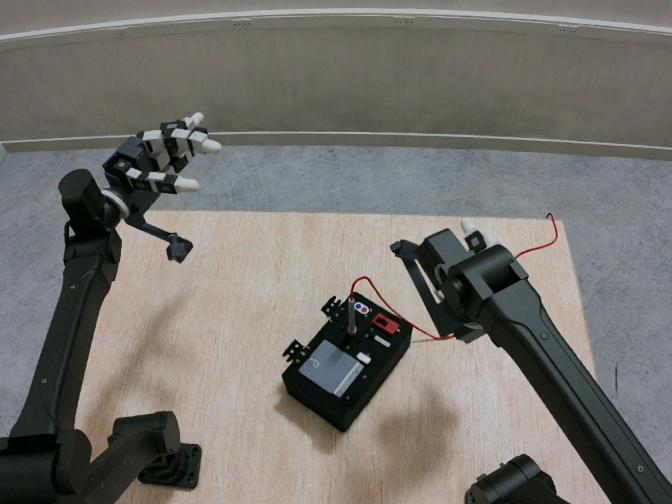

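Emit:
{"fn": "execute_actions", "kwargs": {
  "actions": [
    [[0,0,0,0,0,0,0,-0.068,0.285,0.551,0,0.754,0.576,0.696,0,0.754,0.576,0.696,-0.571,0.678,0.056,0.168,0.4,-0.6,0.067,0.0457,-0.08,0,0,0,0,-0.068,0.285,0.551,0,-0.479,-0.5,-0.029,0,-0.479,-0.5,-0.029,-0.571,0.678,0.056,0.168,0.4,-0.6]],
    [[0,0,0,0,0,0,0,-0.068,0.285,0.551,0,0.754,0.576,0.696,0,0.754,0.576,0.696,-0.571,0.678,0.056,0.168,0.4,-0.6,0.067,0.0457,-0.08,0,0,0,0,-0.068,0.285,0.551,0,-0.479,-0.5,-0.029,0,-0.479,-0.5,-0.029,-0.571,0.678,0.056,0.168,0.4,-0.6]],
    [[0,0,0,0,0,0,0,-0.068,0.285,0.551,0,0.754,0.576,0.696,0,0.754,0.576,0.696,-0.571,0.678,0.056,0.168,0.4,-0.6,0,0,0,-0.0071,-0.0546,-0.1155,0,-0.068,0.285,0.551,0,-0.479,-0.5,-0.029,0,-0.479,-0.5,-0.029,-0.571,0.678,0.056,0.168,0.4,-0.6]],
    [[0,0,0,0,0,0,0,-0.068,0.285,0.551,0,0.754,0.576,0.696,0,0.754,0.576,0.696,-0.571,0.678,0.056,0.168,0.4,-0.6,0,0,0,-0.0071,-0.0546,-0.1155,0,-0.068,0.285,0.551,0,-0.479,-0.5,-0.029,0,-0.479,-0.5,-0.029,-0.571,0.678,0.056,0.168,0.4,-0.6]],
    [[0,0,0,0,0,0,0,-0.068,0.285,0.551,0,0.754,0.576,0.696,0,0.754,0.576,0.696,-0.571,0.678,0.056,0.168,0.4,-0.6,0,0,0,-0.0071,-0.0546,-0.1155,0,-0.068,0.285,0.551,0,-0.479,-0.5,-0.029,0,-0.479,-0.5,-0.029,-0.571,0.678,0.056,0.168,0.4,-0.6]]
  ],
  "cameras": ["cam_head_right", "cam_low"]
}}

Scene clock: 655.80 s.
left_arm: end_effector_position=(+0.4196, -0.0920, +0.4076) hand_goal=(+0.000, -0.068, +0.286, +0.552, +0.000, +0.754, +0.576, +0.696, +0.000, +0.754, +0.576, +0.696, -0.570, +0.678, +0.056, +0.168) hand_measured=(-0.002, -0.068, +0.288, +0.554, -0.002, +0.754, +0.576, +0.696, -0.002, +0.754, +0.576, +0.696, -0.576, +0.678, +0.056, +0.168) hand_current_ma=(-1, +0, +1, +2, -1, +0, +0, +0, -1, +0, +0, +0, -7, +0, +0, +0) hand_state=(goal, goal, goal, goal, goal, goal, goal, goal, goal, goal, goal, goal, goal, goal, goal, goal) hand_current_limit=0.40 hand_speed=-0.60 end_effector_quat_wxyz=(+0.152, +0.691, -0.156, +0.689) | right_arm: end_effector_position=(+0.3388, +0.1948, +0.3542) hand_goal=(+0.000, -0.068, +0.286, +0.552, +0.000, -0.478, -0.500, -0.028, +0.000, -0.478, -0.500, -0.028, -0.570, +0.678, +0.056, +0.168) hand_measured=(-0.002, -0.064, +0.290, +0.556, +0.000, -0.468, -0.496, -0.026, +0.000, -0.466, -0.498, -0.026, -0.576, +0.678, +0.052, +0.168) hand_current_ma=(-5, +19, +18, +15, +0, +50, +14, +11, +0, +56, +12, +10, -23, -4, -22, -2) hand_state=(goal, goal, goal, goal, goal, goal, goal, goal, goal, goal, goal, goal, goal, goal, goal, goal) hand_current_limit=0.40 hand_speed=-0.60 end_effector_quat_wxyz=(+0.418, +0.001, +0.853, -0.312)
Joint positions: left_arm=[0.196 0.958 0.713 0.239 0.635 1.579] | right_arm=[0.876 1.046 1.16 -1.585 1.095 -0.752]
Joint torques (N m): left_arm=[0.21 -4.48 10.55 2.5 -0.02 -0.37] | right_arm=[-0.38 -5.19 9.48 1.43 0.81 0.09]
Heat: left arm: hottest elbow 45 °C; right arm: hottest elbow 47 °C.
Hand target: left_arm +0.4230, -0.0897, +0.4078; +0.154, +0.690, -0.153, +0.690 | right_arm +0.3406, +0.1910, +0.3581; +0.420, -0.001, +0.856, -0.303
Off the commanded pose: left_arm 0.004 m, 0 deg | right_arm 0.006 m, 1 deg.
Step readings (end_effector_position of left_arm | right_arm):
0: (+0.4196, -0.0920, +0.4076) | (+0.3535, +0.0666, +0.3093)
1: (+0.4196, -0.0920, +0.4076) | (+0.3534, +0.0667, +0.3093)
2: (+0.4196, -0.0920, +0.4076) | (+0.3524, +0.0678, +0.3092)
4: (+0.4196, -0.0920, +0.4076) | (+0.3466, +0.0776, +0.3087)
8: (+0.4196, -0.0920, +0.4076) | (+0.3399, +0.1141, +0.3122)
15: (+0.4196, -0.0920, +0.4076) | (+0.3414, +0.1221, +0.3162)
16: (+0.4196, -0.0920, +0.4076) | (+0.3412, +0.1218, +0.3168)
17: (+0.4196, -0.0920, +0.4076) | (+0.3404, +0.1228, +0.3182)
19: (+0.4196, -0.0920, +0.4076) | (+0.3381, +0.1371, +0.3251)
23: (+0.4196, -0.0920, +0.4076) | (+0.3345, +0.1777, +0.3396)
30: (+0.4196, -0.0920, +0.4076) | (+0.3350, +0.1852, +0.3416)
31: (+0.4196, -0.0920, +0.4076) | (+0.3356, +0.1846, +0.3426)
32: (+0.4196, -0.0920, +0.4076) | (+0.3379, +0.1837, +0.3463)
34: (+0.4196, -0.0920, +0.4076) | (+0.3427, +0.1834, +0.3542)
38: (+0.4196, -0.0920, +0.4076) | (+0.3445, +0.1871, +0.3586)
45: (+0.4196, -0.0920, +0.4076) | (+0.3423, +0.1926, +0.3564)
46: (+0.4196, -0.0920, +0.4076) | (+0.3426, +0.1930, +0.3565)
47: (+0.4196, -0.0920, +0.4076) | (+0.3441, +0.1926, +0.3589)
49: (+0.4196, -0.0920, +0.4076) | (+0.3460, +0.1918, +0.3625)
53: (+0.4196, -0.0920, +0.4076) | (+0.3441, +0.1916, +0.3624)
60: (+0.4196, -0.0920, +0.4076) | (+0.3406, +0.1939, +0.3558)
61: (+0.4196, -0.0920, +0.4076) | (+0.3407, +0.1939, +0.3558)
62: (+0.4196, -0.0920, +0.4076) | (+0.3418, +0.1930, +0.3579)
64: (+0.4196, -0.0920, +0.4076) | (+0.3439, +0.1910, +0.3621)
68: (+0.4196, -0.0920, +0.4076) | (+0.3421, +0.1902, +0.3592)
75: (+0.4196, -0.0920, +0.4076) | (+0.3409, +0.1948, +0.3523)
Images, in order (width x height): cam_head_right 672x504, cam_low 672x504.

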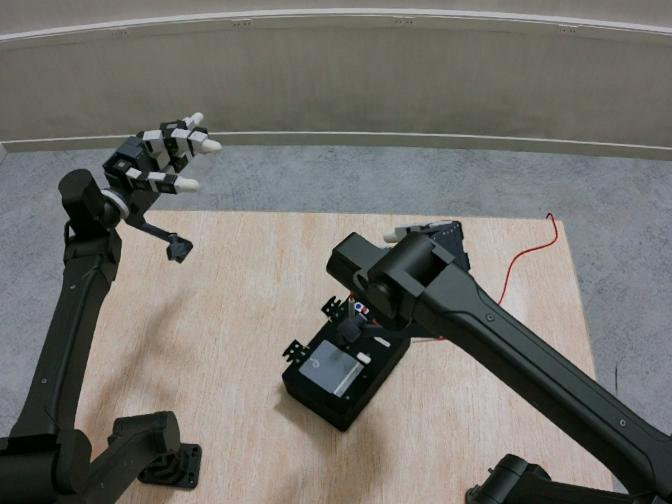

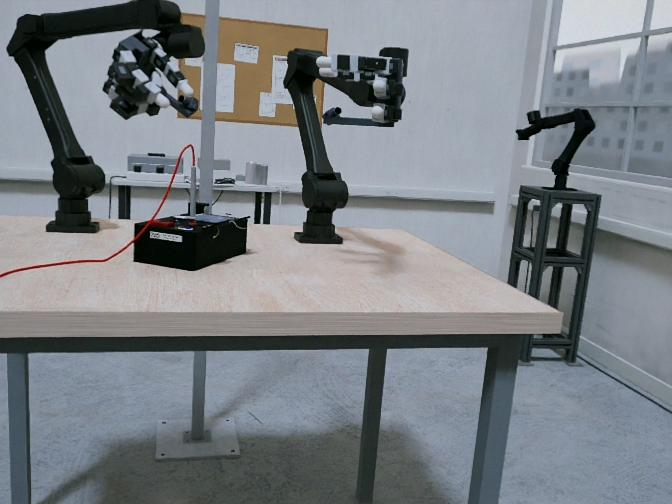

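Emit:
{"fn": "execute_actions", "kwargs": {
  "actions": [
    [[0,0,0,0,0,0,0,-0.068,0.285,0.551,0,0.754,0.576,0.696,0,0.754,0.576,0.696,-0.571,0.678,0.056,0.168,0.4,-0.6,0.0316,0.098,-0.051,0,0,0,0,-0.068,0.285,0.551,0,-0.479,-0.5,-0.029,0,-0.479,-0.5,-0.029,-0.571,0.678,0.056,0.168,0.4,-0.6]],
    [[0,0,0,0,0,0,0,-0.068,0.285,0.551,0,0.754,0.576,0.696,0,0.754,0.576,0.696,-0.571,0.678,0.056,0.168,0.4,-0.6,0,0,0,0.0323,-0.0536,-0.1051,0,-0.068,0.285,0.551,0,-0.479,-0.5,-0.029,0,-0.479,-0.5,-0.029,-0.571,0.678,0.056,0.168,0.4,-0.6]],
    [[0,0,0,0,0,0,0,-0.068,0.285,0.551,0,0.754,0.576,0.696,0,0.754,0.576,0.696,-0.571,0.678,0.056,0.168,0.4,-0.6,0,0,0,0.0323,-0.0536,-0.1051,0,-0.068,0.285,0.551,0,-0.479,-0.5,-0.029,0,-0.479,-0.5,-0.029,-0.571,0.678,0.056,0.168,0.4,-0.6]],
    [[0,0,0,0,0,0,0,-0.068,0.285,0.551,0,0.754,0.576,0.696,0,0.754,0.576,0.696,-0.571,0.678,0.056,0.168,0.4,-0.6,0,0,0,0.0323,-0.0536,-0.1051,0,-0.068,0.285,0.551,0,-0.479,-0.5,-0.029,0,-0.479,-0.5,-0.029,-0.571,0.678,0.056,0.168,0.4,-0.6]]
  ],
  "cameras": ["cam_head_right", "cam_low", "cam_right_wrist"]
}}

Scene clock: 668.97 s.
left_arm: end_effector_position=(+0.4196, -0.0920, +0.4076) hand_goal=(+0.000, -0.068, +0.286, +0.552, +0.000, +0.754, +0.576, +0.696, +0.000, +0.754, +0.576, +0.696, -0.570, +0.678, +0.056, +0.168) hand_measured=(-0.002, -0.068, +0.288, +0.554, -0.002, +0.754, +0.576, +0.696, -0.002, +0.754, +0.576, +0.696, -0.576, +0.678, +0.056, +0.168) hand_current_ma=(-1, +0, +1, +2, -1, +0, +0, +0, -1, +0, +0, +0, -7, +0, +0, +0) hand_state=(goal, goal, goal, goal, goal, goal, goal, goal, goal, goal, goal, goal, goal, goal, goal, goal) hand_current_limit=0.40 hand_speed=-0.60 end_effector_quat_wxyz=(+0.152, +0.691, -0.156, +0.689) | right_arm: end_effector_position=(+0.3190, +0.2388, +0.3170) hand_goal=(+0.000, -0.068, +0.286, +0.552, +0.000, -0.478, -0.500, -0.028, +0.000, -0.478, -0.500, -0.028, -0.570, +0.678, +0.056, +0.168) hand_measured=(-0.002, -0.070, +0.288, +0.556, +0.000, -0.474, -0.496, -0.026, +0.000, -0.474, -0.498, -0.026, -0.574, +0.678, +0.054, +0.168) hand_current_ma=(-6, -14, +8, +14, +0, +20, +14, +11, +0, +23, +12, +10, -14, -4, -6, -2) hand_state=(goal, goal, goal, goal, goal, goal, goal, goal, goal, goal, goal, goal, goal, goal, goal, goal) hand_current_limit=0.40 hand_speed=-0.60 end_effector_quat_wxyz=(+0.368, -0.368, +0.605, -0.603)
Joint positions: left_arm=[0.196 0.958 0.713 0.239 0.635 1.579] | right_arm=[1.094 1.259 1.163 -1.675 1.568 -1.368]
Joint torques (N m): left_arm=[0.15 -4.48 10.54 2.5 -0.02 -0.36] | right_arm=[0.97 -6.3 12.12 -0.2 1.15 -0.21]
Heat: left arm: hottest elbow 45 °C; right arm: hottest elbow 47 °C.
Hand target: left_arm +0.4230, -0.0897, +0.4078; +0.154, +0.690, -0.153, +0.690 | right_arm +0.3211, +0.2500, +0.3281; +0.414, -0.414, +0.573, -0.573
Off the commanded pose: left_arm 0.004 m, 0 deg | right_arm 0.016 m, 9 deg.
joint sent to its limit (right arm) — joint 4 (wrist pitch), lower limit; joint 5 (wrist yaw), upper limit. The joint targets are off in orientation, not in position.
Step readings (end_effector_position of left_arm | right_arm):
0: (+0.4196, -0.0920, +0.4076) | (+0.3388, +0.1948, +0.3542)
1: (+0.4196, -0.0920, +0.4076) | (+0.3388, +0.1948, +0.3542)
2: (+0.4196, -0.0920, +0.4076) | (+0.3379, +0.1965, +0.3544)
4: (+0.4196, -0.0920, +0.4076) | (+0.3333, +0.2038, +0.3529)
8: (+0.4196, -0.0920, +0.4076) | (+0.3194, +0.2341, +0.3395)
15: (+0.4196, -0.0920, +0.4076) | (+0.3198, +0.2468, +0.3253)
16: (+0.4196, -0.0920, +0.4076) | (+0.3204, +0.2464, +0.3262)
17: (+0.4196, -0.0920, +0.4076) | (+0.3229, +0.2449, +0.3303)
19: (+0.4196, -0.0920, +0.4076) | (+0.3265, +0.2428, +0.3377)
23: (+0.4196, -0.0920, +0.4076) | (+0.3262, +0.2416, +0.3397)
30: (+0.4196, -0.0920, +0.4076) | (+0.3235, +0.2431, +0.3321)
31: (+0.4196, -0.0920, +0.4076) | (+0.3236, +0.2428, +0.3322)
32: (+0.4196, -0.0920, +0.4076) | (+0.3253, +0.2419, +0.3355)
34: (+0.4196, -0.0920, +0.4076) | (+0.3278, +0.2413, +0.3411)
38: (+0.4196, -0.0920, +0.4076) | (+0.3255, +0.2443, +0.3383)
45: (+0.4196, -0.0920, +0.4076) | (+0.3222, +0.2437, +0.3296)
46: (+0.4196, -0.0920, +0.4076) | (+0.3221, +0.2433, +0.3297)
47: (+0.4196, -0.0920, +0.4076) | (+0.3229, +0.2420, +0.3315)
49: (+0.4196, -0.0920, +0.4076) | (+0.3238, +0.2404, +0.3336)
53: (+0.4196, -0.0920, +0.4076) | (+0.3224, +0.2415, +0.3251)
60: (+0.4196, -0.0920, +0.4076) | (+0.3199, +0.2407, +0.3167)
camera_calibration:
cam_right_wrist: T_world_to_cam=[[0.331426, 0.710131, -0.621185, -0.0478225], [-0.49199, 0.691875, 0.528446, -0.228767], [0.805048, 0.130476, 0.578682, -0.349657], [0, 0, 0, 1]] pos_world=[0.184789, 0.23786, 0.293525]
Images, in order (width x height): cam_head_right 672x504, cam_low 672x504, cam_right_wrist 672x504.

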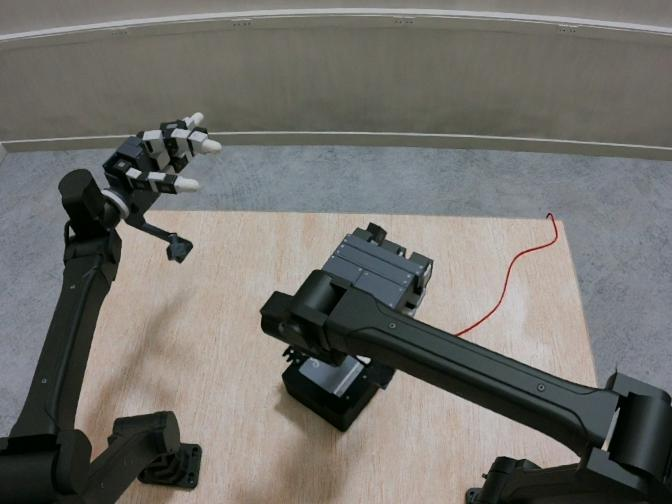

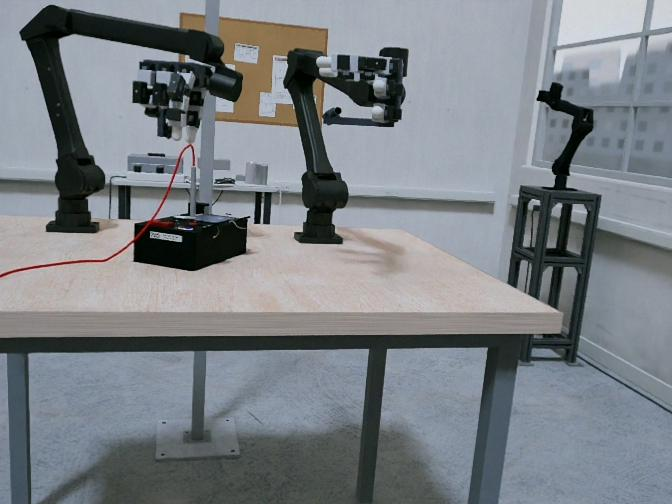

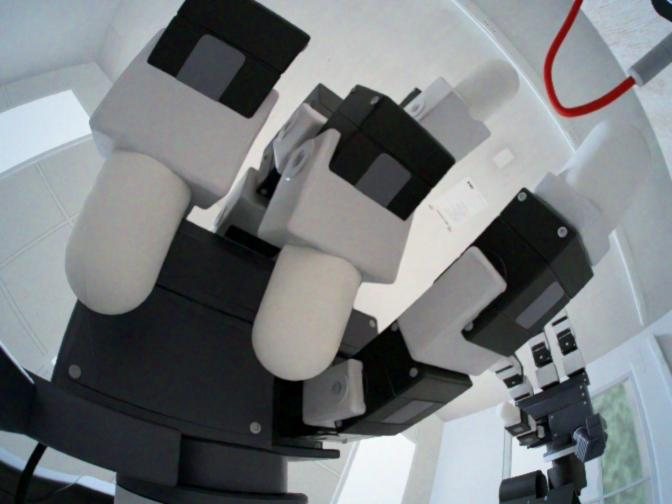

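Emit:
{"fn": "execute_actions", "kwargs": {
  "actions": [
    [[0,0,0,0,0,0,0,-0.068,0.285,0.551,0,0.754,0.576,0.696,0,0.754,0.576,0.696,-0.571,0.678,0.056,0.168,0.4,-0.6,-0.0845,0,-0.063,0,0,0,0,-0.068,0.285,0.551,0,-0.479,-0.5,-0.029,0,-0.479,-0.5,-0.029,-0.571,0.678,0.056,0.168,0.4,-0.6]],
    [[0,0,0,0,0,0,0,-0.068,0.285,0.551,0,0.754,0.576,0.696,0,0.754,0.576,0.696,-0.571,0.678,0.056,0.168,0.4,-0.6,0,0.1,0,0,0,0,0,-0.068,0.285,0.551,0,-0.479,-0.5,-0.029,0,-0.479,-0.5,-0.029,-0.571,0.678,0.056,0.168,0.4,-0.6]],
    [[0,0,0,0,0,0,0,-0.068,0.285,0.551,0,0.754,0.576,0.696,0,0.754,0.576,0.696,-0.571,0.678,0.056,0.168,0.4,-0.6,0,0.07,0,0,0,0,0,-0.068,0.285,0.551,0,-0.479,-0.5,-0.029,0,-0.479,-0.5,-0.029,-0.571,0.678,0.056,0.168,0.4,-0.6]]
  ],
  "cameras": ["cam_head_left", "cam_low", "cam_right_wrist"]
}}

Scene clock: 678.37 s.
left_arm: end_effector_position=(+0.4196, -0.0920, +0.4076) hand_goal=(+0.000, -0.068, +0.286, +0.552, +0.000, +0.754, +0.576, +0.696, +0.000, +0.754, +0.576, +0.696, -0.570, +0.678, +0.056, +0.168) hand_measured=(-0.002, -0.068, +0.288, +0.554, -0.002, +0.754, +0.576, +0.696, -0.002, +0.754, +0.576, +0.696, -0.576, +0.678, +0.056, +0.168) hand_current_ma=(-1, +0, +1, +2, -1, +0, +0, +0, -1, +0, +0, +0, -7, +0, +0, +0) hand_state=(goal, goal, goal, goal, goal, goal, goal, goal, goal, goal, goal, goal, goal, goal, goal, goal) hand_current_limit=0.40 hand_speed=-0.60 end_effector_quat_wxyz=(+0.152, +0.691, -0.156, +0.689) | right_arm: end_effector_position=(+0.2988, +0.3073, +0.2317) hand_goal=(+0.000, -0.068, +0.286, +0.552, +0.000, -0.478, -0.500, -0.028, +0.000, -0.478, -0.500, -0.028, -0.570, +0.678, +0.056, +0.168) hand_measured=(-0.002, -0.072, +0.288, +0.556, +0.000, -0.476, -0.496, -0.026, +0.000, -0.474, -0.498, -0.026, -0.572, +0.678, +0.056, +0.168) hand_current_ma=(-5, -18, +7, +13, +0, +12, +14, +11, +0, +14, +12, +10, -7, -4, -2, -2) hand_state=(goal, goal, goal, goal, goal, goal, goal, goal, goal, goal, goal, goal, goal, goal, goal, goal) hand_current_limit=0.40 hand_speed=-0.60 end_effector_quat_wxyz=(+0.403, -0.405, +0.580, -0.580)
Joint positions: left_arm=[0.196 0.958 0.713 0.239 0.635 1.579] | right_arm=[1.217 1.411 1.072 -1.501 1.57 -1.304]
Joint torques (N m): left_arm=[0.15 -4.54 10.54 2.48 -0.02 -0.36] | right_arm=[-0.09 -7.59 7.94 0.47 1.03 0.02]
Heat: left arm: hottest elbow 46 °C; right arm: hottest elbow 50 °C.
Hand target: left_arm +0.4230, -0.0897, +0.4078; +0.154, +0.690, -0.153, +0.690 | right_arm +0.3014, +0.3100, +0.2262; +0.415, -0.413, +0.573, -0.573
Off the commanded pose: left_arm 0.004 m, 0 deg | right_arm 0.007 m, 2 deg.
joint read past its limit (right arm) — joint 5 (wrist yaw), upper limit.
joint sent to its limit (right arm) — joint 5 (wrist yaw), upper limit. The joint targets still meet the commanded pose.
Step readings (end_effector_position of left_arm | right_arm):
0: (+0.4196, -0.0920, +0.4076) | (+0.3190, +0.2387, +0.3170)
1: (+0.4196, -0.0920, +0.4076) | (+0.3189, +0.2390, +0.3172)
2: (+0.4196, -0.0920, +0.4076) | (+0.3178, +0.2416, +0.3177)
4: (+0.4196, -0.0920, +0.4076) | (+0.3133, +0.2531, +0.3193)
8: (+0.4196, -0.0920, +0.4076) | (+0.2985, +0.2871, +0.3207)
15: (+0.4196, -0.0920, +0.4076) | (+0.2957, +0.2992, +0.3172)
16: (+0.4196, -0.0920, +0.4076) | (+0.2958, +0.2994, +0.3172)
17: (+0.4196, -0.0920, +0.4076) | (+0.2961, +0.3003, +0.3170)
19: (+0.4196, -0.0920, +0.4076) | (+0.2968, +0.3018, +0.3129)
23: (+0.4196, -0.0920, +0.4076) | (+0.2966, +0.3013, +0.2886)
30: (+0.4196, -0.0920, +0.4076) | (+0.2981, +0.3056, +0.2724)
31: (+0.4196, -0.0920, +0.4076) | (+0.2983, +0.3060, +0.2724)
32: (+0.4196, -0.0920, +0.4076) | (+0.2986, +0.3066, +0.2711)
34: (+0.4196, -0.0920, +0.4076) | (+0.2984, +0.3061, +0.2640)
38: (+0.4196, -0.0920, +0.4076) | (+0.2972, +0.3029, +0.2419)
45: (+0.4196, -0.0920, +0.4076) | (+0.2984, +0.3063, +0.2317)
camera_calibration:
cam_right_wrist: T_world_to_cam=[[0.241347, 0.743093, -0.624151, -0.125383], [-0.574043, 0.627891, 0.525574, -0.196244], [0.782449, 0.231443, 0.578107, -0.316975], [0, 0, 0, 1]] pos_world=[0.165625, 0.289753, 0.208129]
Images, in order (width x height): cam_head_left 672x504, cam_low 672x504, cam_right_wrist 672x504.

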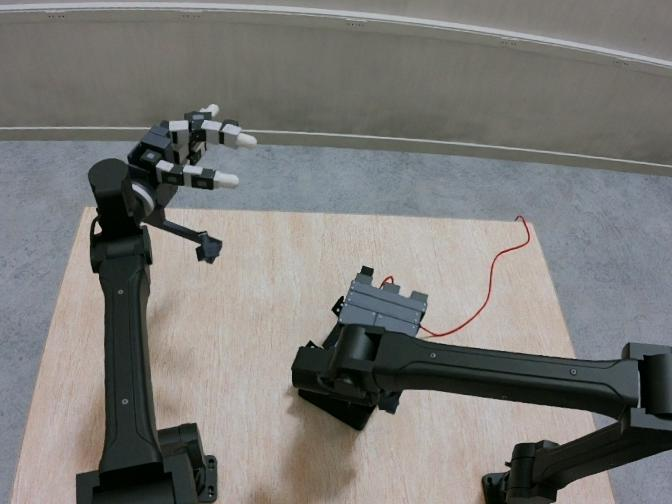

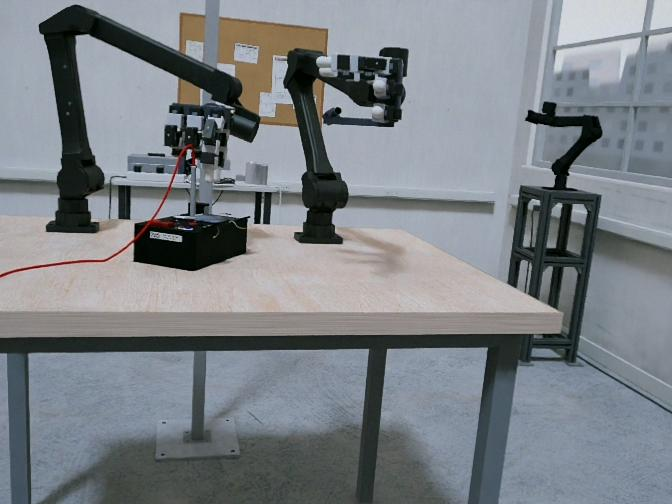

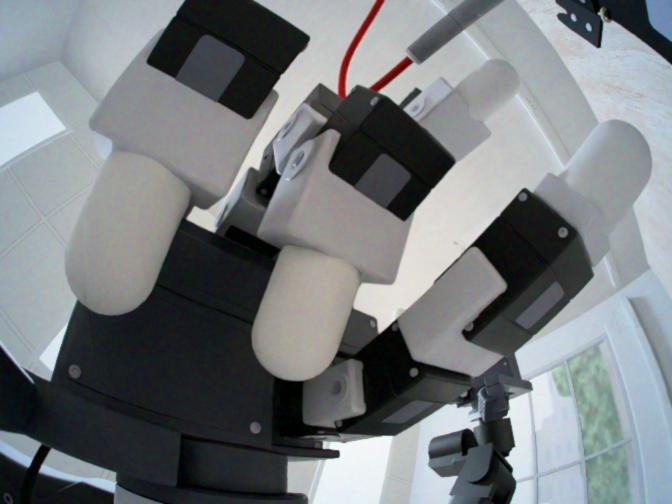

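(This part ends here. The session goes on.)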